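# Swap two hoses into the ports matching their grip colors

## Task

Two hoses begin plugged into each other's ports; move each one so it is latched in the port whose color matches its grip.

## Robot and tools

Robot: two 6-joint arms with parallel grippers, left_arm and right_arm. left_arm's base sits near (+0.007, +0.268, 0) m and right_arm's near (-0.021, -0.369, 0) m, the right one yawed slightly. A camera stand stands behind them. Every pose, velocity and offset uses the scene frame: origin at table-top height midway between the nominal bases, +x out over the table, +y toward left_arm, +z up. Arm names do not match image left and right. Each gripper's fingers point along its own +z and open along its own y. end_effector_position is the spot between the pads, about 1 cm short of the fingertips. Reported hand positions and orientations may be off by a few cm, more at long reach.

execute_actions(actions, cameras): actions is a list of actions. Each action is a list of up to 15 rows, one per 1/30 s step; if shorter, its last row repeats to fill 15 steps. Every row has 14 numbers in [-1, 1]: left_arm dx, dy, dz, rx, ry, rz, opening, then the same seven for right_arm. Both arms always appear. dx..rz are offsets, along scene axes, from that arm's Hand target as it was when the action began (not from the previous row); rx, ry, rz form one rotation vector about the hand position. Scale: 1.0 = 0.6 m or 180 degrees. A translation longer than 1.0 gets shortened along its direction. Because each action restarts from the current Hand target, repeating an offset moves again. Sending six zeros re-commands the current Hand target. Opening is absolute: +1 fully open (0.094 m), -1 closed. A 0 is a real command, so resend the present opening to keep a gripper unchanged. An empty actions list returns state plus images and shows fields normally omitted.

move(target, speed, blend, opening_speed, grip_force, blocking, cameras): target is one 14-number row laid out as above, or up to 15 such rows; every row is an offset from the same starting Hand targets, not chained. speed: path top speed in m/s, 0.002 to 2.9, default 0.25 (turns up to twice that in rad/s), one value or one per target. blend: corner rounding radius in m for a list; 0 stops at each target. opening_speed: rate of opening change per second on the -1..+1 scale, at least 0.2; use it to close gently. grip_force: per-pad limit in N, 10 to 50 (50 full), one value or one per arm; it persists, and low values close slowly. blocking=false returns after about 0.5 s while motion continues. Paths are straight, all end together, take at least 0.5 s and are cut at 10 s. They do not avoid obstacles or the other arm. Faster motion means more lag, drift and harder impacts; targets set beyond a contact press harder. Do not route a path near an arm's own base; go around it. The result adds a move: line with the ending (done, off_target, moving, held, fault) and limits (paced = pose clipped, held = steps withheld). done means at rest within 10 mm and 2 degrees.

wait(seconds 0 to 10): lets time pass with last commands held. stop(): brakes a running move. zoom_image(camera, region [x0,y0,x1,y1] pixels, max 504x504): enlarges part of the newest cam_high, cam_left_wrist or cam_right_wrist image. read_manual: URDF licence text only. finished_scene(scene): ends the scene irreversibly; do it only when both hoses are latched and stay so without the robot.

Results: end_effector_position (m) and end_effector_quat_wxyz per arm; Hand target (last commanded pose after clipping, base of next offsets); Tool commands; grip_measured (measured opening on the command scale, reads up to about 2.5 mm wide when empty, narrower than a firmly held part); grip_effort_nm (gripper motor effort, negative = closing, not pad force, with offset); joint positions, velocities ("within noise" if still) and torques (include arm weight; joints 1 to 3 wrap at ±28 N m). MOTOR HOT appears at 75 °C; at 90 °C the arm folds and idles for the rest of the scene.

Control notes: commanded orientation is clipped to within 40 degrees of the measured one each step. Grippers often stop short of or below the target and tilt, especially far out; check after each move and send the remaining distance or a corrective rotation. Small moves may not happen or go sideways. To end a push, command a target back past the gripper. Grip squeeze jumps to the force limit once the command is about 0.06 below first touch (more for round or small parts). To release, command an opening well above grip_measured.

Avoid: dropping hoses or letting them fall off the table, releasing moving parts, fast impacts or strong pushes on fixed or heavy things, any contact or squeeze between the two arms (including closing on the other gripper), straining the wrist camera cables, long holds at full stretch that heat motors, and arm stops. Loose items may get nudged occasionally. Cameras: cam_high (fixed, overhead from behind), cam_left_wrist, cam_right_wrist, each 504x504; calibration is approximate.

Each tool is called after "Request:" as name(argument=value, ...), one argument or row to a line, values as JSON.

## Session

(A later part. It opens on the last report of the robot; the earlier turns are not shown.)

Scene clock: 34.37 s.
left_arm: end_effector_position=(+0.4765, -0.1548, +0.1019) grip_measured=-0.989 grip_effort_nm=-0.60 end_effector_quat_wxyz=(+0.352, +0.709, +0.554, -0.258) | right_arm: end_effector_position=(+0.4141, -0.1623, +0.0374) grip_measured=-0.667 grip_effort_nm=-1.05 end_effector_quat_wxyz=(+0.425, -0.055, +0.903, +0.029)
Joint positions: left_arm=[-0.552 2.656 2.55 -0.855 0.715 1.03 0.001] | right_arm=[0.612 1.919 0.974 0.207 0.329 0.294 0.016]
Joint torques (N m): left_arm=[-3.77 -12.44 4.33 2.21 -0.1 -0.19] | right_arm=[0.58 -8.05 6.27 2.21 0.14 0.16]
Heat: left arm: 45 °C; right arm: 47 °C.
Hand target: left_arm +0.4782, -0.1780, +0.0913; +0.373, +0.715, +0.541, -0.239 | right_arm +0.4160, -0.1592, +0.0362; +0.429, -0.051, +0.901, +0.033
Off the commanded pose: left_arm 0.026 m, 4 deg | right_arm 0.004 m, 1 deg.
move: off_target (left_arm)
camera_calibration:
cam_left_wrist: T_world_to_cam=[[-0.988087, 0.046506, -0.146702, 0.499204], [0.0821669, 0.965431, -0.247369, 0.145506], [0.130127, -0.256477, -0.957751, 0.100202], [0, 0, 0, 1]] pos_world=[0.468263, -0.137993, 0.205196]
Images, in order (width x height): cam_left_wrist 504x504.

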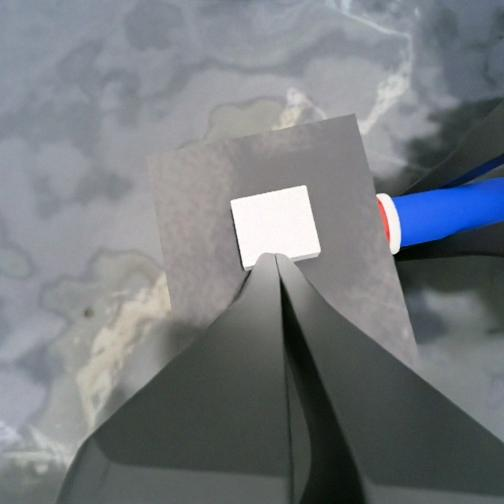

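Request:
move(
  target=[
    [0,0.025,0.06,0,0,0,-1,0,0,0,0,0,0,-0.85],
    [0,-0.02,0.06,0,0,0,-1,0,0,0,0,0,0,-0.85],
  ],
  speed=0.12,
  cameras=["cam_left_wrist","cam_high"],
)

Scene clock: 36.83 s.
left_arm: end_effector_position=(+0.4740, -0.1917, +0.1267) grip_measured=-0.989 grip_effort_nm=-0.61 end_effector_quat_wxyz=(+0.384, +0.713, +0.536, -0.238) | right_arm: end_effector_position=(+0.4141, -0.1623, +0.0374) grip_measured=-0.667 grip_effort_nm=-1.05 end_effector_quat_wxyz=(+0.425, -0.055, +0.903, +0.029)
Joint positions: left_arm=[-0.614 2.768 2.831 -0.912 0.661 0.981 0.001] | right_arm=[0.612 1.919 0.974 0.207 0.329 0.294 0.016]
Joint torques (N m): left_arm=[0.24 -12.63 10.29 1.19 0.19 -0.19] | right_arm=[0.57 -8.09 6.24 2.21 0.16 0.15]
Heat: left arm: 45 °C; right arm: 47 °C.
Hand target: left_arm +0.4783, -0.1900, +0.1275; +0.373, +0.715, +0.541, -0.239 | right_arm +0.4160, -0.1592, +0.0362; +0.429, -0.051, +0.901, +0.033
Off the commanded pose: left_arm 0.005 m, 1 deg | right_arm 0.004 m, 1 deg.
elbow stopped short (left arm): the move would have taken joint 3 (elbow) straighter than the controller allows.
move: done
camera_calibration:
cam_left_wrist: T_world_to_cam=[[-0.973561, 0.0403282, -0.224837, 0.503915], [0.1017, 0.95788, -0.268557, 0.179535], [0.204536, -0.284323, -0.936657, 0.0715953], [0, 0, 0, 1]] pos_world=[0.45769, -0.171939, 0.228574]
Images, in order (width x height): cam_high 504x504, cam_left_wrist 504x504.

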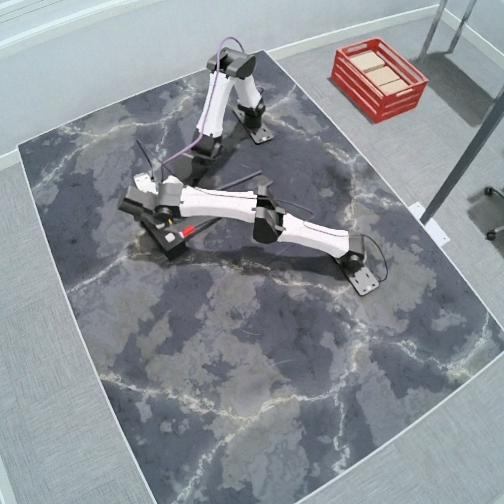

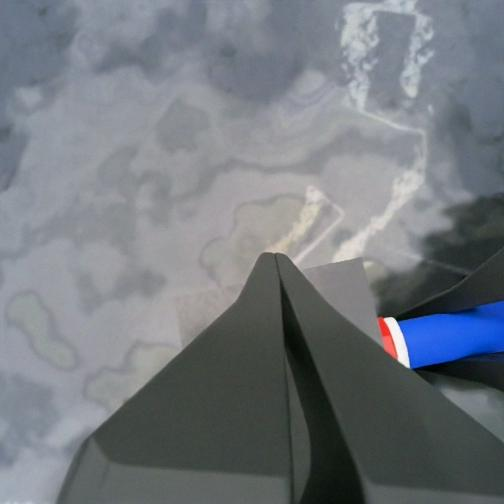

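Request:
move(
  target=[0,0.045,0,0,0,0,-1,0,0,0,0,0,0,-0.85],
  speed=0.12,
  cameras=["cam_left_wrist"],
)

Scene clock: 37.97 s.
left_arm: end_effector_position=(+0.4828, -0.1706, +0.1111) grip_measured=-0.989 grip_effort_nm=-0.61 end_effector_quat_wxyz=(+0.370, +0.715, +0.541, -0.244) | right_arm: end_effector_position=(+0.4141, -0.1623, +0.0374) grip_measured=-0.667 grip_effort_nm=-1.04 end_effector_quat_wxyz=(+0.425, -0.055, +0.903, +0.029)
Joint positions: left_arm=[-0.573 2.763 2.78 -0.925 0.693 1.026 0.001] | right_arm=[0.612 1.919 0.974 0.207 0.329 0.294 0.016]
Joint torques (N m): left_arm=[0.28 -18.22 4.6 0.88 0.24 0.08] | right_arm=[0.62 -8.13 6.26 2.21 0.16 0.16]
Heat: left arm: 45 °C; right arm: 48 °C.
Hand target: left_arm +0.4783, -0.1629, +0.1274; +0.373, +0.715, +0.541, -0.239 | right_arm +0.4160, -0.1592, +0.0362; +0.429, -0.051, +0.901, +0.033
Off the commanded pose: left_arm 0.019 m, 1 deg | right_arm 0.004 m, 1 deg.
move: off_target (left_arm)
camera_calibration:
cam_left_wrist: T_world_to_cam=[[-0.979079, 0.0494922, -0.197371, 0.509221], [0.10015, 0.961558, -0.255688, 0.154081], [0.177129, -0.270105, -0.946398, 0.0778779], [0, 0, 0, 1]] pos_world=[0.469341, -0.152325, 0.213605]
Images, in order (width x height): cam_left_wrist 504x504.

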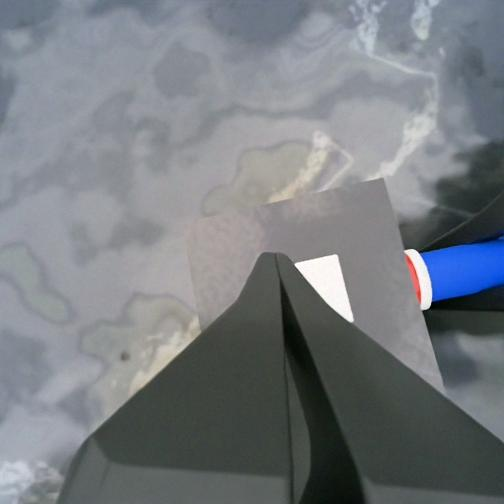

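Request:
move(
  target=[-0.022,0.024,-0.006,0,0,0,-1,0,0,0,0,0,0,-0.85],
  speed=0.12,
  cameras=["cam_left_wrist"],
)

Scene clock: 39.43 s.
left_arm: end_effector_position=(+0.4621, -0.1530, +0.1020) grip_measured=-0.989 grip_effort_nm=-0.61 end_effector_quat_wxyz=(+0.358, +0.719, +0.540, -0.253) | right_arm: end_effector_position=(+0.4141, -0.1623, +0.0374) grip_measured=-0.667 grip_effort_nm=-1.05 end_effector_quat_wxyz=(+0.425, -0.055, +0.903, +0.029)
Joint positions: left_arm=[-0.562 2.54 2.326 -0.738 0.713 1.055 0.001] | right_arm=[0.612 1.919 0.974 0.207 0.329 0.294 0.016]
Joint torques (N m): left_arm=[0.21 -17.7 5.23 1.23 0.09 -0.18] | right_arm=[0.59 -8.13 6.19 2.2 0.15 0.17]
Heat: left arm: 46 °C; right arm: 48 °C.
Hand target: left_arm +0.4651, -0.1485, +0.1237; +0.373, +0.715, +0.541, -0.239 | right_arm +0.4160, -0.1592, +0.0362; +0.429, -0.051, +0.901, +0.033
Off the commanded pose: left_arm 0.022 m, 2 deg | right_arm 0.004 m, 1 deg.
move: off_target (left_arm)
camera_calibration:
cam_left_wrist: T_world_to_cam=[[-0.982094, 0.0703879, -0.174748, 0.488685], [0.113065, 0.962172, -0.247873, 0.130304], [0.15069, -0.263192, -0.952902, 0.0916747], [0, 0, 0, 1]] pos_world=[0.451387, -0.135645, 0.205052]
Images, in order (width x height): cam_left_wrist 504x504.

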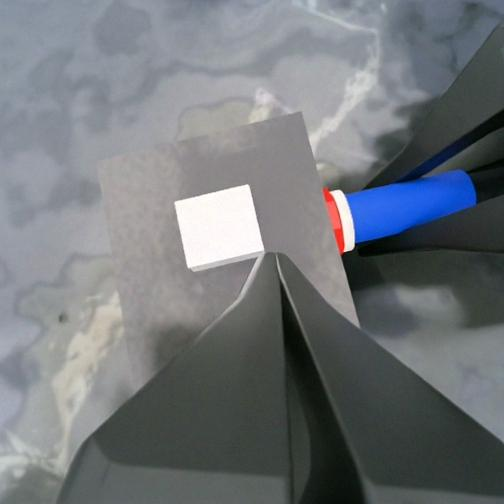

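Request:
move(
  target=[0.022,-0.027,0.01,0,0,0,-1,0,0,0,0,0,0,-0.85],
  speed=0.12,
  cameras=["cam_left_wrist"],
)

Scene clock: 41.10 s.
left_arm: end_effector_position=(+0.4792, -0.1604, +0.1315) grip_measured=-0.989 grip_effort_nm=-0.61 end_effector_quat_wxyz=(+0.376, +0.714, +0.541, -0.238) | right_arm: end_effector_position=(+0.4141, -0.1623, +0.0374) grip_measured=-0.667 grip_effort_nm=-1.05 end_effector_quat_wxyz=(+0.425, -0.055, +0.903, +0.029)
Joint positions: left_arm=[-0.563 2.641 2.619 -0.877 0.689 1.034 0.001] | right_arm=[0.612 1.919 0.974 0.207 0.329 0.294 0.016]
Joint torques (N m): left_arm=[-0.94 -11.82 10.41 1.09 0.23 -0.13] | right_arm=[0.62 -8.02 6.22 2.21 0.14 0.16]
Heat: left arm: 47 °C; right arm: 48 °C.
Hand target: left_arm +0.4783, -0.1647, +0.1298; +0.373, +0.715, +0.541, -0.239 | right_arm +0.4160, -0.1592, +0.0362; +0.429, -0.051, +0.901, +0.033
Off the commanded pose: left_arm 0.005 m, 0 deg | right_arm 0.004 m, 1 deg.
move: done
camera_calibration:
cam_left_wrist: T_world_to_cam=[[-0.976306, 0.0417389, -0.212332, 0.508634], [0.0968584, 0.961731, -0.256306, 0.151538], [0.193508, -0.270799, -0.942986, 0.0921517], [0, 0, 0, 1]] pos_world=[0.464072, -0.142014, 0.233737]
Images, in order (width x height): cam_left_wrist 504x504.

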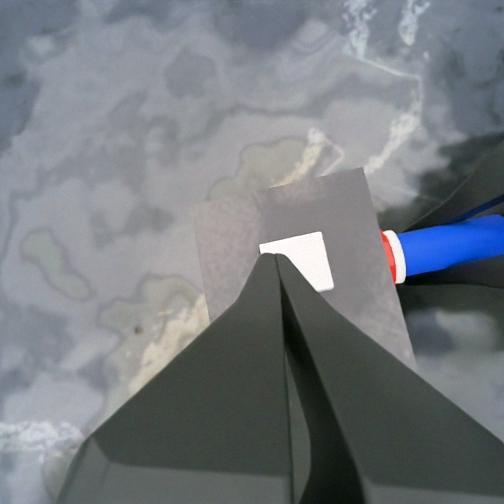

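Request:
move(
  target=[
    [0,-0.01,0,0,0,0,-1,0,0,0,0,0,0,-0.85],
    [-0.004,-0.012,-0.075,0,0,0,-1,0,0,0,0,0,0,-0.85],
  ],
  speed=0.08,
  cameras=["cam_left_wrist","cam_right_wrist"],
)

Scene clock: 43.43 s.
left_arm: end_effector_position=(+0.4816, -0.1807, +0.1106) grip_measured=-0.989 grip_effort_nm=-0.60 end_effector_quat_wxyz=(+0.413, +0.716, +0.505, -0.248) | right_arm: end_effector_position=(+0.4141, -0.1623, +0.0374) grip_measured=-0.667 grip_effort_nm=-1.04 end_effector_quat_wxyz=(+0.425, -0.055, +0.903, +0.029)
Joint positions: left_arm=[-0.578 2.628 2.444 -0.623 0.736 1.027 0.001] | right_arm=[0.612 1.919 0.974 0.207 0.329 0.294 0.016]
Joint torques (N m): left_arm=[-0.73 -13.89 3.73 0.75 -0.33 -0.14] | right_arm=[0.66 -8.08 6.17 2.21 0.15 0.16]
Heat: left arm: 47 °C; right arm: 48 °C.
Hand target: left_arm +0.4760, -0.1719, +0.0850; +0.373, +0.715, +0.541, -0.239 | right_arm +0.4160, -0.1592, +0.0362; +0.429, -0.051, +0.901, +0.033
Off the commanded pose: left_arm 0.028 m, 6 deg | right_arm 0.004 m, 1 deg.
move: off_target (left_arm)
camera_calibration:
cam_left_wrist: T_world_to_cam=[[-0.961228, 0.0634382, -0.268357, 0.510345], [0.152404, 0.933256, -0.325279, 0.141223], [0.229811, -0.353566, -0.90674, 0.0301437], [0, 0, 0, 1]] pos_world=[0.462108, -0.153515, 0.210225]
cam_right_wrist: T_world_to_cam=[[0.193513, -0.979933, 0.0477975, -0.236189], [-0.954994, -0.199304, -0.219692, 0.381002], [0.224809, -0.00313296, -0.974398, 0.0457753], [0, 0, 0, 1]] pos_world=[0.39927, -0.15537, 0.139596]
Images, in order (width x height): cam_left_wrist 504x504, cam_right_wrist 504x504.

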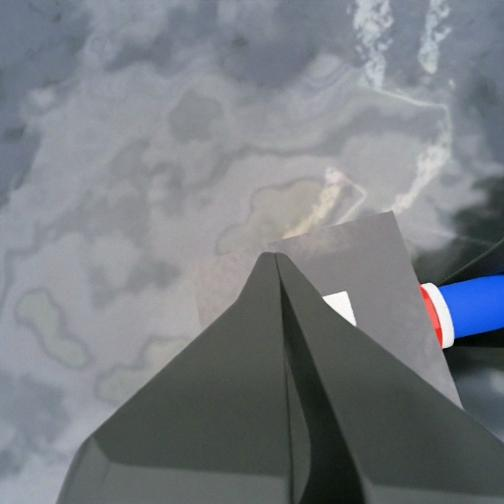

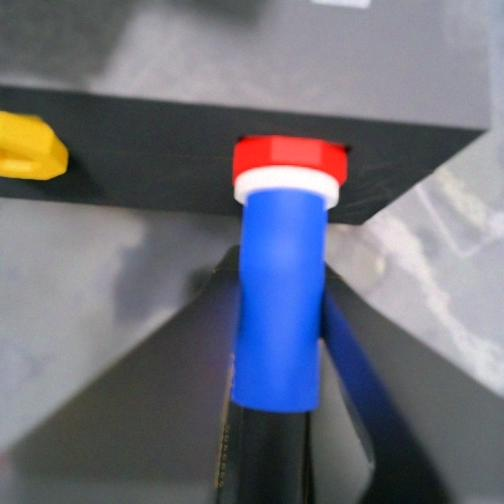

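Request:
move(
  target=[0.02,0.06,0.12,0,0,0,-1,0,0,0,0,0,0,-0.85],
)

Request:
move(
  target=[
    [0,0,0,0,0,0,-1,0,0,0,0,0,0,0],
    [0,0,0,0,0,0,-1,-0.035,-0.006,0.004,0.01,-0.083,0,0],
    [0,0,0,0,0,0,-1,-0.035,-0.006,0.004,0.01,-0.083,0,-0.85],
  ],
  opening_speed=2,
  cameras=["all"],
)

Scene clock: 45.73 s.
left_arm: end_effector_position=(+0.4889, -0.1329, +0.1573) grip_measured=-0.989 grip_effort_nm=-0.60 end_effector_quat_wxyz=(+0.377, +0.707, +0.548, -0.240) | right_arm: end_effector_position=(+0.4141, -0.1623, +0.0374) grip_measured=-0.667 grip_effort_nm=-1.04 end_effector_quat_wxyz=(+0.425, -0.055, +0.903, +0.029)
Joint positions: left_arm=[-0.51 2.685 2.814 -1.052 0.719 1.061 0.001] | right_arm=[0.612 1.919 0.974 0.207 0.329 0.294 0.016]
Joint torques (N m): left_arm=[-0.77 -12.01 9.96 1.03 0.27 0.1] | right_arm=[0.62 -8.06 6.23 2.21 0.15 0.16]
Heat: left arm: 48 °C; right arm: 48 °C.
Hand target: left_arm +0.4879, -0.1360, +0.1570; +0.373, +0.715, +0.541, -0.239 | right_arm +0.4160, -0.1592, +0.0362; +0.429, -0.051, +0.901, +0.033
Off the commanded pose: left_arm 0.003 m, 1 deg | right_arm 0.004 m, 1 deg.
move: done

Scene clock: 48.53 s.
left_arm: end_effector_position=(+0.4886, -0.1327, +0.1571) grip_measured=-0.989 grip_effort_nm=-0.60 end_effector_quat_wxyz=(+0.376, +0.707, +0.549, -0.240) | right_arm: end_effector_position=(+0.3976, -0.1628, +0.0458) grip_measured=-0.659 grip_effort_nm=-1.04 end_effector_quat_wxyz=(+0.545, -0.043, +0.836, +0.042)
Joint positions: left_arm=[-0.51 2.685 2.814 -1.054 0.719 1.061 0.001] | right_arm=[0.671 1.941 0.71 0.77 0.446 0.237 0.016]
Joint torques (N m): left_arm=[-0.79 -11.88 10.22 1.04 0.27 0.11] | right_arm=[0.44 -6.8 4.03 2.5 0.11 0.01]
Heat: left arm: 48 °C; right arm: 48 °C.
Hand target: left_arm +0.4879, -0.1360, +0.1569; +0.373, +0.715, +0.541, -0.239 | right_arm +0.3950, -0.1629, +0.0385; +0.543, -0.048, +0.837, +0.039
Off the commanded pose: left_arm 0.003 m, 1 deg | right_arm 0.008 m, 1 deg.
move: done
camera_calibration:
cam_left_wrist: T_world_to_cam=[[-0.979363, 0.0233604, -0.200752, 0.519442], [0.0766736, 0.961988, -0.262109, 0.141393], [0.186998, -0.272092, -0.943927, 0.125199], [0, 0, 0, 1]] pos_world=[0.474469, -0.114087, 0.259518]
cam_right_wrist: T_world_to_cam=[[0.171797, -0.984022, 0.0467543, -0.225893], [-0.860455, -0.172995, -0.47926, 0.345519], [0.479691, 0.0421053, -0.876427, -0.0408269], [0, 0, 0, 1]] pos_world=[0.355696, -0.160792, 0.140373]

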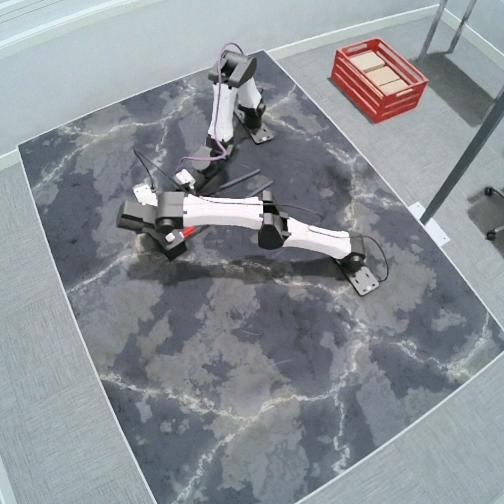

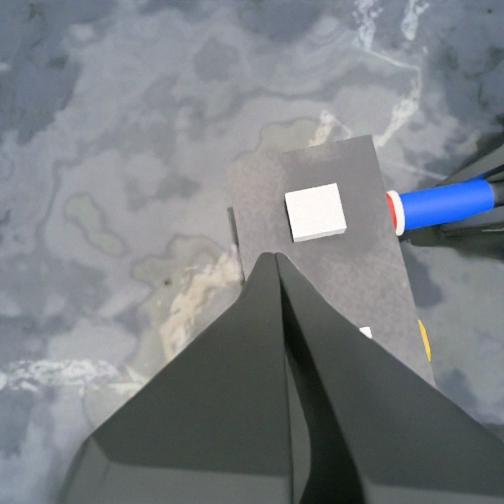

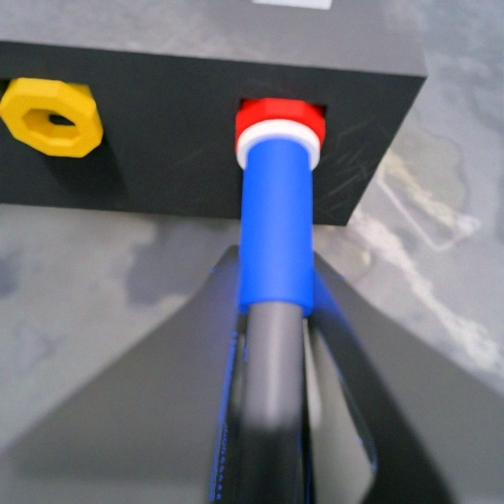

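Request:
move(
  target=[
    [-0.018,-0.05,-0.04,0,0,0,-1,0,0,0,0,0,0,-0.85],
    [-0.018,-0.05,-0.08,0,0,0,-1,0,0,0,0,0,0,-0.85],
  ],
  speed=0.1,
  cameras=["cam_left_wrist","cam_high"],
)

Scene clock: 50.93 s.
left_arm: end_effector_position=(+0.4768, -0.1722, +0.1104) grip_measured=-0.989 grip_effort_nm=-0.60 end_effector_quat_wxyz=(+0.382, +0.718, +0.524, -0.252) | right_arm: end_effector_position=(+0.3976, -0.1628, +0.0458) grip_measured=-0.659 grip_effort_nm=-1.05 end_effector_quat_wxyz=(+0.545, -0.043, +0.836, +0.042)
Joint positions: left_arm=[-0.573 2.659 2.549 -0.777 0.725 1.04 0.001] | right_arm=[0.671 1.941 0.71 0.77 0.446 0.237 0.016]
Joint torques (N m): left_arm=[-0.17 -15.97 4.22 1.07 -0.13 -0.17] | right_arm=[0.55 -6.84 4.07 2.48 0.13 0]
Heat: left arm: 49 °C; right arm: 48 °C.
Hand target: left_arm +0.4773, -0.1658, +0.1087; +0.373, +0.715, +0.541, -0.239 | right_arm +0.3950, -0.1629, +0.0385; +0.543, -0.048, +0.837, +0.039
Off the commanded pose: left_arm 0.006 m, 3 deg | right_arm 0.008 m, 1 deg.
move: off_target (left_arm)
camera_calibration:
cam_left_wrist: T_world_to_cam=[[-0.973982, 0.0713348, -0.215106, 0.506636], [0.132433, 0.949394, -0.284802, 0.141704], [0.183904, -0.305879, -0.93414, 0.0671535], [0, 0, 0, 1]] pos_world=[0.462338, -0.150132, 0.212068]
Images, in order (width x height): cam_high 504x504, cam_left_wrist 504x504.

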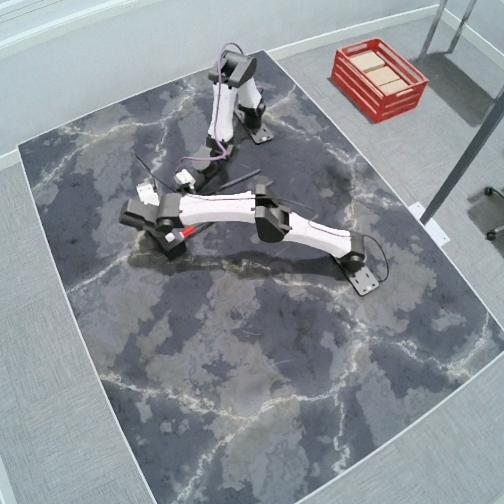

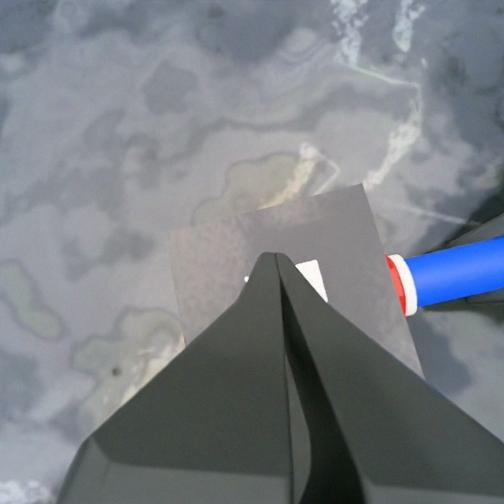

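Request:
move(
  target=[
    [0,0.022,0.012,0,0,0,-1,0,0,0,0,0,0,-0.85],
    [0,0.022,-0.05,0,0,0,-1,0,0,0,0,0,0,-0.85],
  ],
  speed=0.1,
  cameras=["cam_left_wrist","cam_right_wrist"],
)

Scene clock: 52.73 s.
left_arm: end_effector_position=(+0.4744, -0.1662, +0.1096) grip_measured=-0.989 grip_effort_nm=-0.60 end_effector_quat_wxyz=(+0.407, +0.714, +0.506, -0.263) | right_arm: end_effector_position=(+0.3976, -0.1628, +0.0458) grip_measured=-0.659 grip_effort_nm=-1.05 end_effector_quat_wxyz=(+0.545, -0.043, +0.836, +0.042)
Joint positions: left_arm=[-0.557 2.562 2.318 -0.594 0.775 1.042 0.001] | right_arm=[0.671 1.941 0.71 0.77 0.446 0.237 0.016]
Joint torques (N m): left_arm=[0.25 -12.88 3.3 0.92 -0.52 0.07] | right_arm=[0.54 -6.82 4.07 2.5 0.12 0.01]
Heat: left arm: 49 °C; right arm: 48 °C.
Hand target: left_arm +0.4771, -0.1528, +0.0787; +0.373, +0.715, +0.541, -0.239 | right_arm +0.3950, -0.1629, +0.0385; +0.543, -0.048, +0.837, +0.039
Off the commanded pose: left_arm 0.034 m, 6 deg | right_arm 0.008 m, 1 deg.
move: off_target (left_arm)
camera_calibration:
cam_left_wrist: T_world_to_cam=[[-0.967638, 0.0744779, -0.241103, 0.504137], [0.155255, 0.928925, -0.336147, 0.127557], [0.198931, -0.362701, -0.910425, 0.0495907], [0, 0, 0, 1]] pos_world=[0.458153, -0.138051, 0.209575]
cam_right_wrist: T_world_to_cam=[[0.171797, -0.984022, 0.0467543, -0.225893], [-0.860455, -0.172995, -0.47926, 0.345519], [0.479691, 0.0421053, -0.876427, -0.0408269], [0, 0, 0, 1]] pos_world=[0.355696, -0.160792, 0.140373]
Images, in order (width x height): cam_left_wrist 504x504, cam_right_wrist 504x504.

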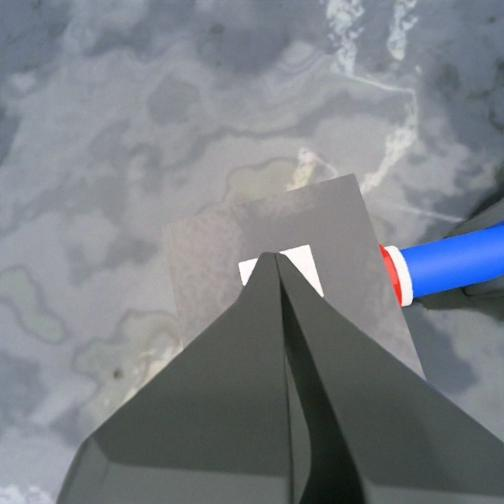

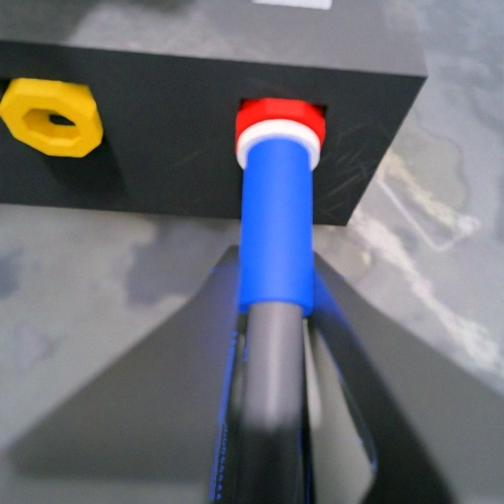

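Request:
move(
  target=[
    [0,0,-0.05,0,0,0,-1,0,0,0,0,0,0,-0.9],
    [0,0,-0.05,0,0,0,-1,-0.1,-0.012,0.005,0,0,0,-0.9],
  ],
  speed=0.08,
  cameras=["cam_left_wrist","cam_right_wrist"],
)

Scene clock: 55.40 s.
left_arm: end_effector_position=(+0.4768, -0.1694, +0.1099) grip_measured=-0.989 grip_effort_nm=-0.60 end_effector_quat_wxyz=(+0.444, +0.714, +0.475, -0.260) | right_arm: end_effector_position=(+0.3497, -0.1698, +0.0413) grip_measured=-0.741 grip_effort_nm=-1.05 end_effector_quat_wxyz=(+0.551, -0.043, +0.832, +0.042)
Joint positions: left_arm=[-0.553 2.528 2.197 -0.419 0.809 1.047 0.001] | right_arm=[0.753 1.861 0.526 0.868 0.524 0.271 0.012]
Joint torques (N m): left_arm=[-0.08 -10.11 3.15 0.47 -0.86 0.02] | right_arm=[2.76 -10.77 1.5 1.77 0.35 0.21]
Heat: left arm: 49 °C; right arm: 48 °C.
Hand target: left_arm +0.4771, -0.1528, +0.0489; +0.373, +0.715, +0.541, -0.239 | right_arm +0.3349, -0.1701, +0.0415; +0.543, -0.048, +0.837, +0.040
Off the commanded pose: left_arm 0.063 m, 11 deg | right_arm 0.015 m, 1 deg.
move: off_target (left_arm, right_arm)
camera_calibration:
cam_left_wrist: T_world_to_cam=[[-0.947966, 0.0774117, -0.308817, 0.505221], [0.199072, 0.901103, -0.385205, 0.110111], [0.248457, -0.426638, -0.869626, 0.00925639], [0, 0, 0, 1]] pos_world=[0.454712, -0.134382, 0.206486]
cam_right_wrist: T_world_to_cam=[[0.170504, -0.984151, 0.0487424, -0.223989], [-0.854222, -0.172289, -0.490532, 0.299283], [0.491155, 0.042001, -0.870059, -0.0257968], [0, 0, 0, 1]] pos_world=[0.306516, -0.167792, 0.135281]
Images, in order (width x height): cam_left_wrist 504x504, cam_right_wrist 504x504.

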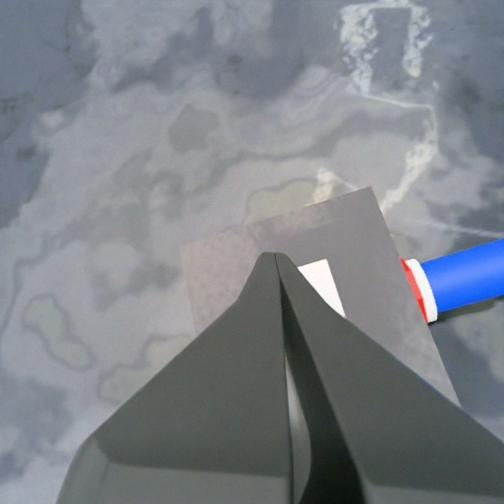

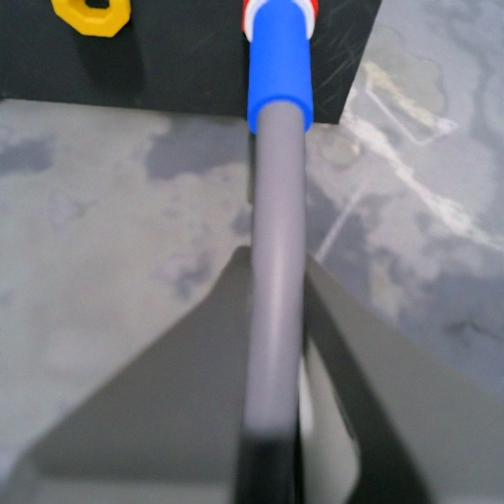

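Request:
move(
  target=[
    [0,0,0.11,0,0,0,-1,0,0,0,0,0,0,0],
    [0,0.005,0.11,0,0,0,-1,0.11,0.02,0.007,0,0,0,0],
    [0,0.012,0.06,0,0,0,-1,0.11,0.02,0.007,0,0,0,0],
    [0,0.015,-0.06,0,0,0,-1,0.11,0.02,0.007,0,0,0,-0.9],
  ],
  speed=0.15,
  cameras=["cam_left_wrist","cam_right_wrist"],
)

Scene clock: 60.63 s.
left_arm: end_effector_position=(+0.4716, -0.1521, +0.1014) grip_measured=-0.989 grip_effort_nm=-0.60 end_effector_quat_wxyz=(+0.444, +0.710, +0.472, -0.275) | right_arm: end_effector_position=(+0.3942, -0.1631, +0.0440) grip_measured=-0.670 grip_effort_nm=-1.08 end_effector_quat_wxyz=(+0.540, -0.046, +0.840, +0.036)
Joint positions: left_arm=[-0.524 2.481 2.066 -0.353 0.858 1.061 0.001] | right_arm=[0.678 1.932 0.708 0.744 0.456 0.238 0.016]
Joint torques (N m): left_arm=[-1.1 -6.24 1.57 0.92 -1.21 0.21] | right_arm=[0.02 -6.71 7.31 2.24 0.03 -0.01]
Heat: left arm: 49 °C; right arm: 48 °C.
Hand target: left_arm +0.4772, -0.1437, +0.0127; +0.373, +0.715, +0.541, -0.239 | right_arm +0.4010, -0.1582, +0.0457; +0.543, -0.048, +0.837, +0.039
Off the commanded pose: left_arm 0.089 m, 12 deg | right_arm 0.009 m, 1 deg.
move: off_target (left_arm)
camera_calibration:
cam_left_wrist: T_world_to_cam=[[-0.952642, 0.0838165, -0.292315, 0.497946], [0.203152, 0.890701, -0.40667, 0.0908094], [0.22628, -0.446796, -0.865547, 0.0174304], [0, 0, 0, 1]] pos_world=[0.451972, -0.114832, 0.197574]
cam_right_wrist: T_world_to_cam=[[0.170442, -0.983607, 0.0588716, -0.225433], [-0.86685, -0.178082, -0.46568, 0.342749], [0.46853, 0.0283386, -0.882993, -0.03829], [0, 0, 0, 1]] pos_world=[0.353475, -0.159615, 0.139073]
Images, in order (width x height): cam_left_wrist 504x504, cam_right_wrist 504x504.

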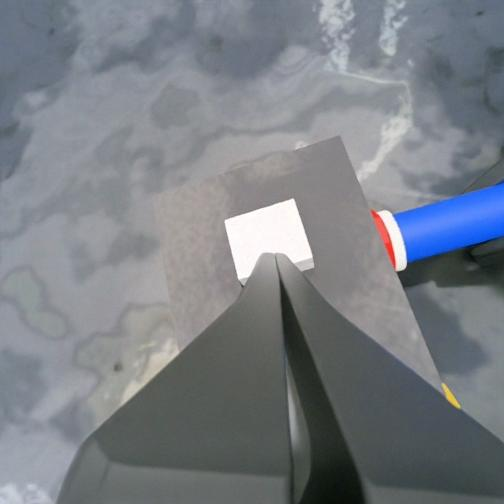

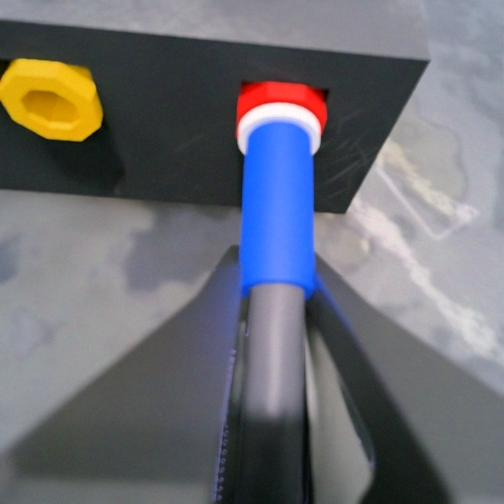

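Request:
move(
  target=[0,0,0,0,0,0,-1,-0.07,-0.009,0,0,0,0,-1],
  speed=0.08,
  cameras=["cam_left_wrist","cam_right_wrist"],
)

Scene clock: 61.87 s.
left_arm: end_effector_position=(+0.4716, -0.1521, +0.1014) grip_measured=-0.989 grip_effort_nm=-0.60 end_effector_quat_wxyz=(+0.445, +0.710, +0.472, -0.275) | right_arm: end_effector_position=(+0.3659, -0.1672, +0.0350) grip_measured=-0.757 grip_effort_nm=-1.05 end_effector_quat_wxyz=(+0.538, -0.049, +0.841, +0.030)
Joint positions: left_arm=[-0.524 2.481 2.066 -0.352 0.858 1.061 0.001] | right_arm=[0.726 1.901 0.604 0.797 0.503 0.255 0.011]
Joint torques (N m): left_arm=[-1.09 -6.26 1.57 0.93 -1.21 0.2] | right_arm=[1.85 -11.3 2.96 2.07 0.19 0.19]
Heat: left arm: 49 °C; right arm: 48 °C.
Hand target: left_arm +0.4772, -0.1436, +0.0127; +0.373, +0.715, +0.541, -0.239 | right_arm +0.3590, -0.1635, +0.0457; +0.543, -0.048, +0.837, +0.040
Off the commanded pose: left_arm 0.089 m, 12 deg | right_arm 0.013 m, 1 deg.
move: off_target (left_arm, right_arm)
camera_calibration:
cam_left_wrist: T_world_to_cam=[[-0.952463, 0.084146, -0.292803, 0.497905], [0.203754, 0.890461, -0.406895, 0.0905762], [0.226491, -0.447212, -0.865276, 0.0172572], [0, 0, 0, 1]] pos_world=[0.451872, -0.114834, 0.197575]
cam_right_wrist: T_world_to_cam=[[0.170343, -0.982734, 0.0722267, -0.224297], [-0.868933, -0.184374, -0.459305, 0.312776], [0.464691, 0.0154791, -0.885337, -0.033526], [0, 0, 0, 1]] pos_world=[0.325569, -0.162237, 0.130178]
Images, in order (width x height): cam_left_wrist 504x504, cam_right_wrist 504x504.

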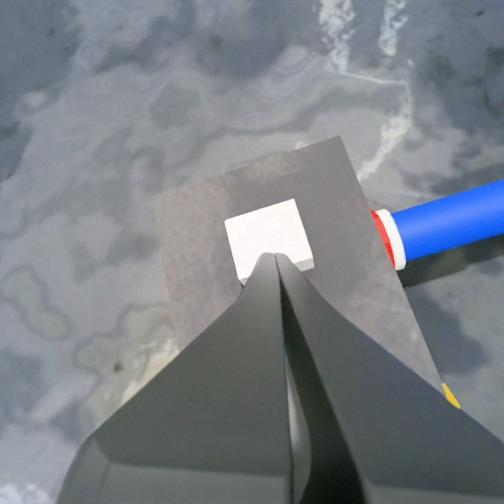

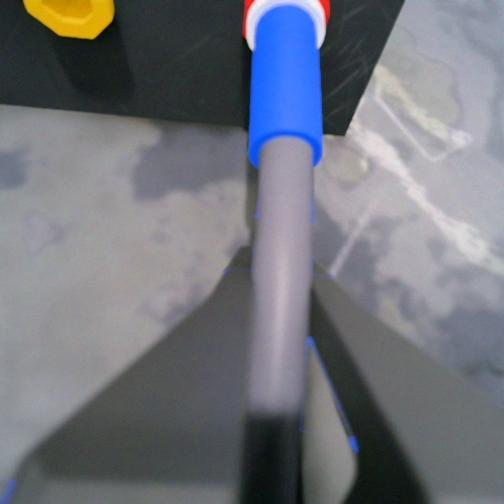

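Request:
move(
  target=[
    [0,0,0.19,0,0,0,-1,0,0,0,0,0,0,0],
    [0,-0.012,0.19,0,0,0,-1,0.075,0.009,0,0,0,0,0],
    [0,-0.012,0.08,0,0,0,-1,0.075,0.009,0,0,0,0,0],
    [0,0.006,0.0,0,0,0,-1,0.075,0.009,0,0,0,0,-1],
  ],
  speed=0.15,
  cameras=["cam_left_wrist","cam_right_wrist"],
)

Scene clock: 67.10 s.
left_arm: end_effector_position=(+0.4757, -0.1515, +0.1019) grip_measured=-0.989 grip_effort_nm=-0.60 end_effector_quat_wxyz=(+0.452, +0.710, +0.470, -0.266) | right_arm: end_effector_position=(+0.3975, -0.1625, +0.0450) grip_measured=-0.650 grip_effort_nm=-1.04 end_effector_quat_wxyz=(+0.541, -0.045, +0.839, +0.037)
Joint positions: left_arm=[-0.521 2.479 2.059 -0.328 0.848 1.063 0.001] | right_arm=[0.674 1.938 0.719 0.744 0.452 0.235 0.016]
Joint torques (N m): left_arm=[-0.92 -6.52 1.44 0.74 -1.1 0.2] | right_arm=[0.03 -6.8 7.31 2.23 0.02 -0.01]
Heat: left arm: 49 °C; right arm: 48 °C.
Hand target: left_arm +0.4770, -0.1402, +0.0127; +0.373, +0.715, +0.541, -0.239 | right_arm +0.4040, -0.1581, +0.0456; +0.543, -0.048, +0.837, +0.040
Off the commanded pose: left_arm 0.090 m, 13 deg | right_arm 0.008 m, 1 deg.
move: off_target (left_arm)
camera_calibration:
cam_left_wrist: T_world_to_cam=[[-0.946564, 0.0748571, -0.313709, 0.499783], [0.204755, 0.891003, -0.405203, 0.0888594], [0.249183, -0.447784, -0.858718, 0.00550812], [0, 0, 0, 1]] pos_world=[0.45351, -0.11412, 0.197523]
cam_right_wrist: T_world_to_cam=[[0.170525, -0.983677, 0.0574471, -0.225443], [-0.865302, -0.177383, -0.468816, 0.345844], [0.471354, 0.0302355, -0.881426, -0.0398379], [0, 0, 0, 1]] pos_world=[0.35648, -0.159212, 0.139974]
Images, in order (width x height): cam_left_wrist 504x504, cam_right_wrist 504x504.

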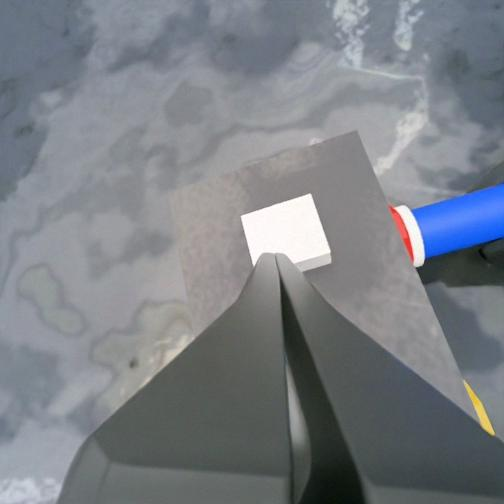

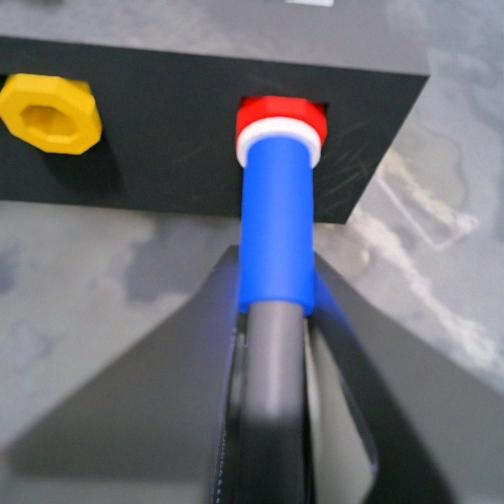

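Request:
move(
  target=[
    [0,0,0.21,0,0,0,-1,0,0,0,0,0,0,-1],
    [-0.006,-0.018,0.21,0,0,0,-1,0,0,0,0,0,0,-1],
    [-0.006,-0.018,0.08,0,0,0,-1,0,0,0,0,0,0,-1],
    [-0.006,-0.014,0.0,0,0,0,-1,0,0,0,0,0,0,-1],
  ],
  speed=0.15,
  cameras=["cam_left_wrist"],
)

Scene clock: 72.70 s.
left_arm: end_effector_position=(+0.4703, -0.1527, +0.1015) grip_measured=-0.989 grip_effort_nm=-0.60 end_effector_quat_wxyz=(+0.442, +0.710, +0.476, -0.271) | right_arm: end_effector_position=(+0.3975, -0.1625, +0.0450) grip_measured=-0.650 grip_effort_nm=-1.04 end_effector_quat_wxyz=(+0.541, -0.046, +0.839, +0.037)
Joint positions: left_arm=[-0.528 2.472 2.056 -0.352 0.844 1.056 0.001] | right_arm=[0.674 1.938 0.719 0.744 0.452 0.235 0.016]
Joint torques (N m): left_arm=[-1.78 -5.86 1.69 1.05 -1.16 0.12] | right_arm=[-0.06 -6.76 7.28 2.2 0.01 0]
Heat: left arm: 49 °C; right arm: 47 °C.
Hand target: left_arm +0.4735, -0.1486, +0.0129; +0.373, +0.715, +0.541, -0.239 | right_arm +0.4040, -0.1581, +0.0456; +0.543, -0.048, +0.837, +0.039
Off the commanded pose: left_arm 0.089 m, 12 deg | right_arm 0.008 m, 0 deg.
move: off_target (left_arm)
camera_calibration:
cam_left_wrist: T_world_to_cam=[[-0.953135, 0.0794297, -0.291933, 0.496218], [0.196846, 0.895566, -0.399015, 0.0946049], [0.229752, -0.437781, -0.869231, 0.0176614], [0, 0, 0, 1]] pos_world=[0.450282, -0.116408, 0.197963]
Images, in order (width x height): cam_left_wrist 504x504.

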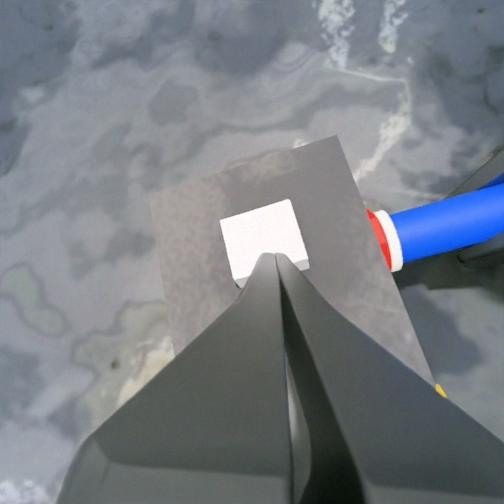

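Request:
move(
  target=[
    [0,0,0.21,0,0,0,-1,0,0,0,0,0,0,-1],
    [0,-0.036,0.21,0,0,0,-1,0,0,0,0,0,0,-1],
    [0,-0.026,0.12,0,0,0,-1,0,0,0,0,0,0,-1],
  ],
  speed=0.15,
  cameras=["cam_left_wrist"],
)

Scene clock: 76.43 s.
left_arm: end_effector_position=(+0.4729, -0.1751, +0.1086) grip_measured=-0.989 grip_effort_nm=-0.59 end_effector_quat_wxyz=(+0.402, +0.714, +0.511, -0.259) | right_arm: end_effector_position=(+0.3969, -0.1640, +0.0440) grip_measured=-0.650 grip_effort_nm=-1.05 end_effector_quat_wxyz=(+0.540, -0.045, +0.840, +0.032)
Joint positions: left_arm=[-0.575 2.586 2.366 -0.615 0.751 1.023 0.001] | right_arm=[0.675 1.938 0.719 0.737 0.463 0.235 0.016]
Joint torques (N m): left_arm=[-0.08 -13.71 3.59 0.91 -0.4 0.03] | right_arm=[-0.12 -6.86 7.25 2.29 -0.09 0]
Heat: left arm: 49 °C; right arm: 47 °C.
Hand target: left_arm +0.4735, -0.1642, +0.0848; +0.373, +0.715, +0.541, -0.239 | right_arm +0.4039, -0.1581, +0.0456; +0.543, -0.048, +0.837, +0.039
Off the commanded pose: left_arm 0.026 m, 5 deg | right_arm 0.009 m, 1 deg.
move: off_target (left_arm)
camera_calibration:
cam_left_wrist: T_world_to_cam=[[-0.9692, 0.0697927, -0.236177, 0.502486], [0.146472, 0.934309, -0.324981, 0.139563], [0.197981, -0.349565, -0.915756, 0.0490547], [0, 0, 0, 1]] pos_world=[0.456856, -0.148317, 0.208953]
Images, in order (width x height): cam_left_wrist 504x504.

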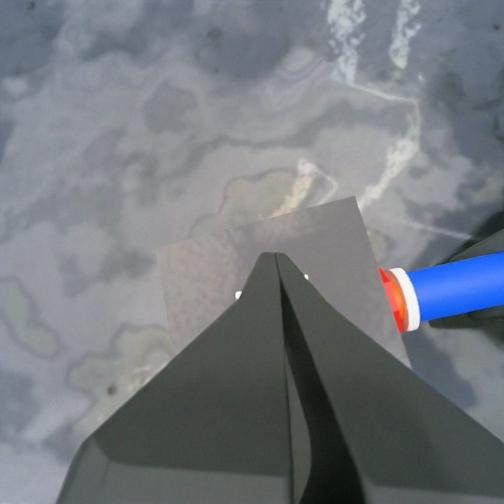

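Request:
move(
  target=[
    [0,0.004,-0.04,0,0,0,-1,0,0,0,0,0,0,-1],
    [0,0.004,-0.04,0,0,0,-1,-0.08,-0.01,0,0,0,0,-1],
  ],
  speed=0.06,
  cameras=["cam_left_wrist","cam_right_wrist"],
)

Scene clock: 78.67 s.
left_arm: end_effector_position=(+0.4746, -0.1772, +0.1107) grip_measured=-0.989 grip_effort_nm=-0.59 end_effector_quat_wxyz=(+0.431, +0.713, +0.489, -0.258) | right_arm: end_effector_position=(+0.3566, -0.1645, +0.0310) grip_measured=-0.650 grip_effort_nm=-1.05 end_effector_quat_wxyz=(+0.528, -0.060, +0.847, +0.029)
Joint positions: left_arm=[-0.571 2.55 2.26 -0.477 0.777 1.024 0.001] | right_arm=[0.745 1.885 0.588 0.77 0.504 0.258 0.016]
Joint torques (N m): left_arm=[-0.09 -11.33 3 0.63 -0.66 0.06] | right_arm=[0.64 -10.52 3.47 2.37 0.26 0.17]
Heat: left arm: 49 °C; right arm: 47 °C.
Hand target: left_arm +0.4736, -0.1618, +0.0608; +0.373, +0.715, +0.541, -0.239 | right_arm +0.3560, -0.1641, +0.0456; +0.543, -0.048, +0.837, +0.040
Off the commanded pose: left_arm 0.052 m, 9 deg | right_arm 0.015 m, 3 deg.
move: off_target (left_arm, right_arm)
camera_calibration:
cam_left_wrist: T_world_to_cam=[[-0.955534, 0.0705394, -0.286318, 0.503966], [0.177017, 0.913769, -0.365639, 0.128388], [0.235837, -0.400064, -0.885624, 0.0196149], [0, 0, 0, 1]] pos_world=[0.454204, -0.145019, 0.20861]
cam_right_wrist: T_world_to_cam=[[0.188264, -0.978629, 0.082717, -0.225962], [-0.875117, -0.205386, -0.438162, 0.301448], [0.445787, 0.0101029, -0.895082, -0.026701], [0, 0, 0, 1]] pos_world=[0.318246, -0.15895, 0.126874]
Images, in order (width x height): cam_left_wrist 504x504, cam_right_wrist 504x504.

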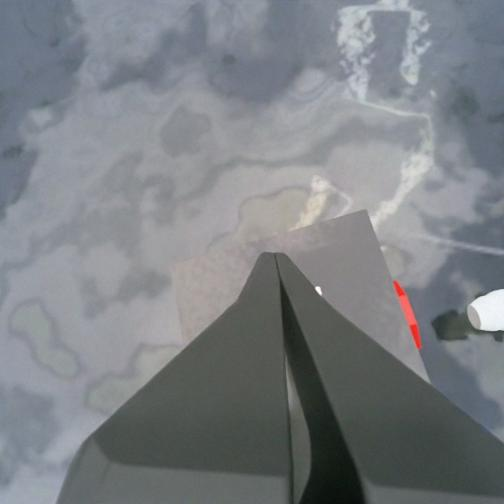

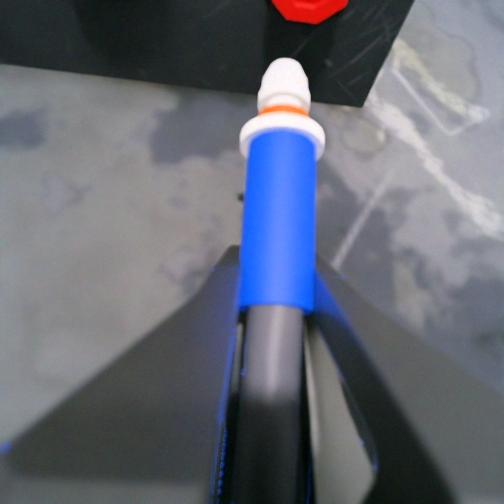

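Request:
move(
  target=[
    [0,0,0.15,0,0,0,-1,-0.03,0,0.03,0,0,0,-1],
    [-0.03,0.2,0.15,0,0,0,-1,-0.03,-0.23,0.1,0,0,0,-1],
  ],
  cameras=["all"],
)

Scene clock: 82.10 s.
left_arm: end_effector_position=(+0.4604, -0.0377, +0.1181) grip_measured=-0.989 grip_effort_nm=-0.59 end_effector_quat_wxyz=(+0.343, +0.709, +0.565, -0.245) | right_arm: end_effector_position=(+0.3367, -0.3023, +0.0965) grip_measured=-0.650 grip_effort_nm=-1.05 end_effector_quat_wxyz=(+0.530, -0.045, +0.846, +0.037)
Joint positions: left_arm=[-0.37 2.291 1.99 -0.817 0.772 1.24 0.001] | right_arm=[0.283 1.298 0.355 0.49 0.098 0.065 0.016]
Joint torques (N m): left_arm=[-0.73 -17.36 5.59 1.01 0.59 0.08] | right_arm=[-0.16 -5.63 6.09 2.49 -0.08 -0.04]
Heat: left arm: 50 °C; right arm: 47 °C.
Hand target: left_arm +0.4556, -0.0417, +0.1508; +0.373, +0.715, +0.541, -0.239 | right_arm +0.3380, -0.3020, +0.1057; +0.543, -0.048, +0.837, +0.040
Off the commanded pose: left_arm 0.033 m, 4 deg | right_arm 0.009 m, 2 deg.
move: off_target (left_arm)
camera_calibration:
cam_left_wrist: T_world_to_cam=[[-0.988756, 0.0318953, -0.146099, 0.479908], [0.0634288, 0.974201, -0.216587, 0.0431923], [0.135422, -0.223419, -0.965269, 0.147629], [0, 0, 0, 1]] pos_world=[0.45178, -0.0244018, 0.221971]
cam_right_wrist: T_world_to_cam=[[0.171338, -0.98377, 0.0532872, -0.355417], [-0.877696, -0.176986, -0.445338, 0.294569], [0.447541, 0.0295334, -0.893776, 0.047369], [0, 0, 0, 1]] pos_world=[0.298239, -0.298913, 0.192459]

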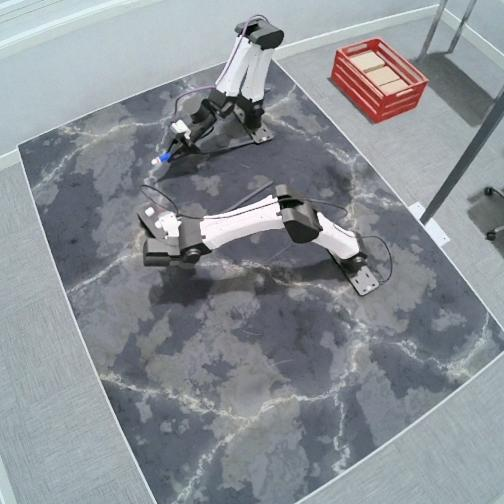

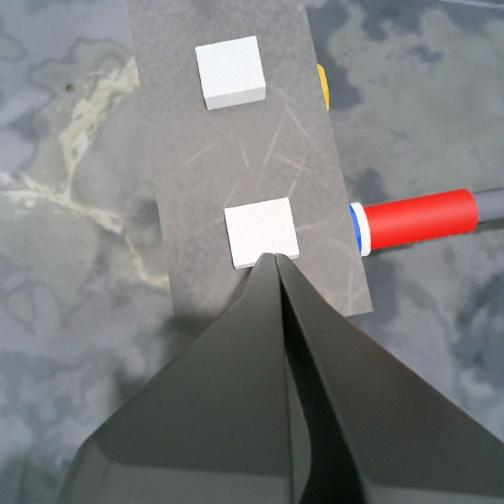

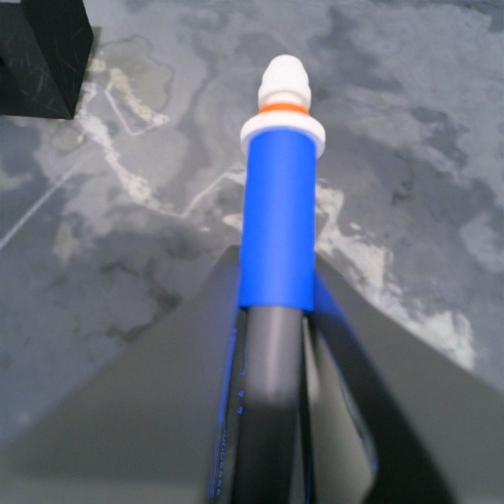

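Request:
move(
  target=[
    [0,-0.023,0.01,0,0,0,-1,0,0,0,0,0,0,-1],
    [0,-0.018,-0.1,0,0,0,-1,0,0,0,0,0,0,-1],
  ],
  speed=0.12,
  cameras=["cam_left_wrist"],
)

Scene clock: 84.37 s.
left_arm: end_effector_position=(+0.4542, -0.0606, +0.1054) grip_measured=-0.989 grip_effort_nm=-0.59 end_effector_quat_wxyz=(+0.391, +0.714, +0.519, -0.260) | right_arm: end_effector_position=(+0.3367, -0.3022, +0.0965) grip_measured=-0.650 grip_effort_nm=-1.05 end_effector_quat_wxyz=(+0.530, -0.045, +0.846, +0.037)
Joint positions: left_arm=[-0.397 2.275 1.839 -0.574 0.848 1.229 0.001] | right_arm=[0.283 1.298 0.355 0.49 0.097 0.065 0.016]
Joint torques (N m): left_arm=[-0.06 -12 4.05 0.98 -0.29 -0.09] | right_arm=[-0.14 -5.63 6.15 2.48 -0.09 -0.02]
Heat: left arm: 50 °C; right arm: 47 °C.
Hand target: left_arm +0.4556, -0.0526, +0.0908; +0.373, +0.715, +0.541, -0.239 | right_arm +0.3380, -0.3020, +0.1058; +0.543, -0.048, +0.837, +0.040
Off the commanded pose: left_arm 0.017 m, 4 deg | right_arm 0.009 m, 2 deg.
move: off_target (left_arm)
camera_calibration:
cam_left_wrist: T_world_to_cam=[[-0.973767, 0.069391, -0.216708, 0.475577], [0.135626, 0.941706, -0.307888, 0.0380223], [0.182711, -0.329203, -0.926414, 0.0991196], [0, 0, 0, 1]] pos_world=[0.439834, -0.0361761, 0.206594]
Images, in order (width x height): cam_left_wrist 504x504.

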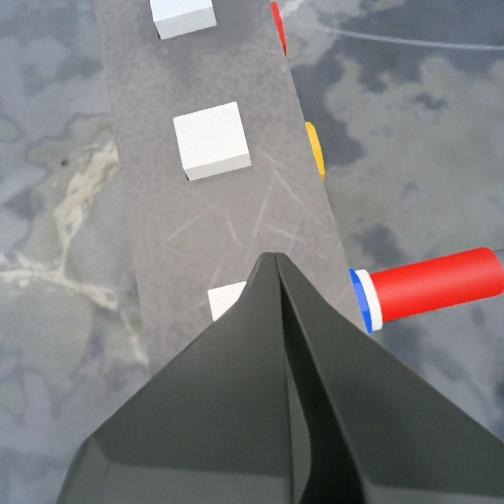

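Request:
move(
  target=[
    [0,0,0.12,0,0,0,-1,0,0,0,0,0,0,-1],
    [0.012,0.006,0.1,0,0,0,-1,0,0,0,0,0,0,-1],
    [0.016,0.008,-0.02,0,0,0,-1,0,0,0,0,0,0,-1],
    [0.016,0.012,-0.06,0,0,0,-1,0,0,0,0,0,0,-1],
  ],
  speed=0.12,
  cameras=["cam_left_wrist"],
)

Scene clock: 88.20 s.
left_arm: end_effector_position=(+0.4638, -0.0565, +0.1056) grip_measured=-0.989 grip_effort_nm=-0.60 end_effector_quat_wxyz=(+0.421, +0.712, +0.500, -0.256) | right_arm: end_effector_position=(+0.3367, -0.3022, +0.0965) grip_measured=-0.650 grip_effort_nm=-1.05 end_effector_quat_wxyz=(+0.530, -0.045, +0.846, +0.037)
Joint positions: left_arm=[-0.375 2.279 1.805 -0.479 0.888 1.243 0.001] | right_arm=[0.283 1.298 0.355 0.49 0.097 0.065 0.016]
Joint torques (N m): left_arm=[-0.05 -7.43 3.33 0.86 -0.59 0.12] | right_arm=[-0.16 -5.57 6.08 2.49 -0.07 -0.04]
Heat: left arm: 50 °C; right arm: 47 °C.
Hand target: left_arm +0.4652, -0.0453, +0.0549; +0.373, +0.715, +0.541, -0.239 | right_arm +0.3380, -0.3020, +0.1058; +0.543, -0.048, +0.837, +0.040
Off the commanded pose: left_arm 0.052 m, 8 deg | right_arm 0.009 m, 2 deg.
move: off_target (left_arm)
camera_calibration:
cam_left_wrist: T_world_to_cam=[[-0.960946, 0.0638651, -0.269265, 0.483996], [0.158924, 0.923916, -0.348026, 0.0252237], [0.226551, -0.377227, -0.897983, 0.0727734], [0, 0, 0, 1]] pos_world=[0.444599, -0.026763, 0.204451]
Images, in order (width x height): cam_left_wrist 504x504.

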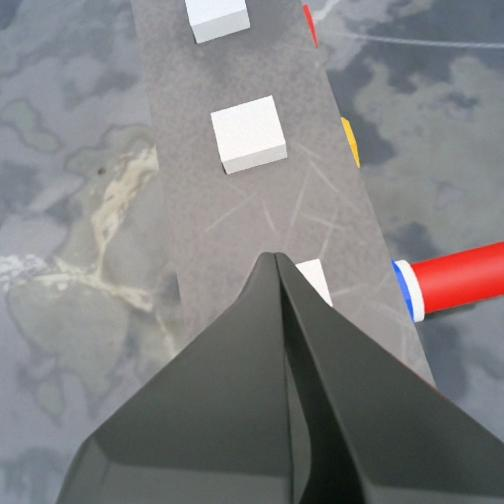

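Request:
move(
  target=[
    [0,0,0.16,0,0,0,-1,0,0,0,0,0,0,-1],
    [-0.008,-0.008,0.16,0,0,0,-1,0,0,0,0,0,0,-1],
    [-0.008,-0.008,0.04,0,0,0,-1,0,0,0,0,0,0,-1],
    [-0.008,-0.002,-0.04,0,0,0,-1,0,0,0,0,0,0,-1],
  ],
  speed=0.12,
  cameras=["cam_left_wrist"],
)

Scene clock: 92.20 s.
left_arm: end_effector_position=(+0.4589, -0.0389, +0.0947) grip_measured=-0.989 grip_effort_nm=-0.60 end_effector_quat_wxyz=(+0.421, +0.699, +0.505, -0.282) | right_arm: end_effector_position=(+0.3367, -0.3022, +0.0965) grip_measured=-0.650 grip_effort_nm=-1.04 end_effector_quat_wxyz=(+0.530, -0.045, +0.846, +0.037)
Joint positions: left_arm=[-0.335 2.273 1.737 -0.458 0.951 1.253 0.001] | right_arm=[0.283 1.298 0.355 0.49 0.097 0.065 0.016]
Joint torques (N m): left_arm=[-3.86 -5.86 2.43 1.34 -1.18 0.13] | right_arm=[-0.17 -5.53 6.09 2.48 -0.09 -0.04]
Heat: left arm: 50 °C; right arm: 47 °C.
Hand target: left_arm +0.4604, -0.0465, +0.0308; +0.373, +0.715, +0.541, -0.239 | right_arm +0.3380, -0.3020, +0.1058; +0.543, -0.048, +0.837, +0.040
Off the commanded pose: left_arm 0.064 m, 9 deg | right_arm 0.009 m, 2 deg.
move: off_target (left_arm)
camera_calibration:
cam_left_wrist: T_world_to_cam=[[-0.972584, 0.0562796, -0.22564, 0.476088], [0.142529, 0.910939, -0.387138, 0.0167076], [0.183756, -0.408684, -0.893986, 0.0888234], [0, 0, 0, 1]] pos_world=[0.444333, -0.005713, 0.193299]
Images, in order (width x height): cam_left_wrist 504x504.

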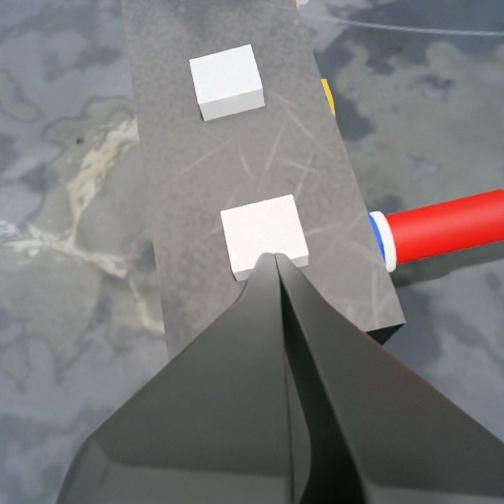

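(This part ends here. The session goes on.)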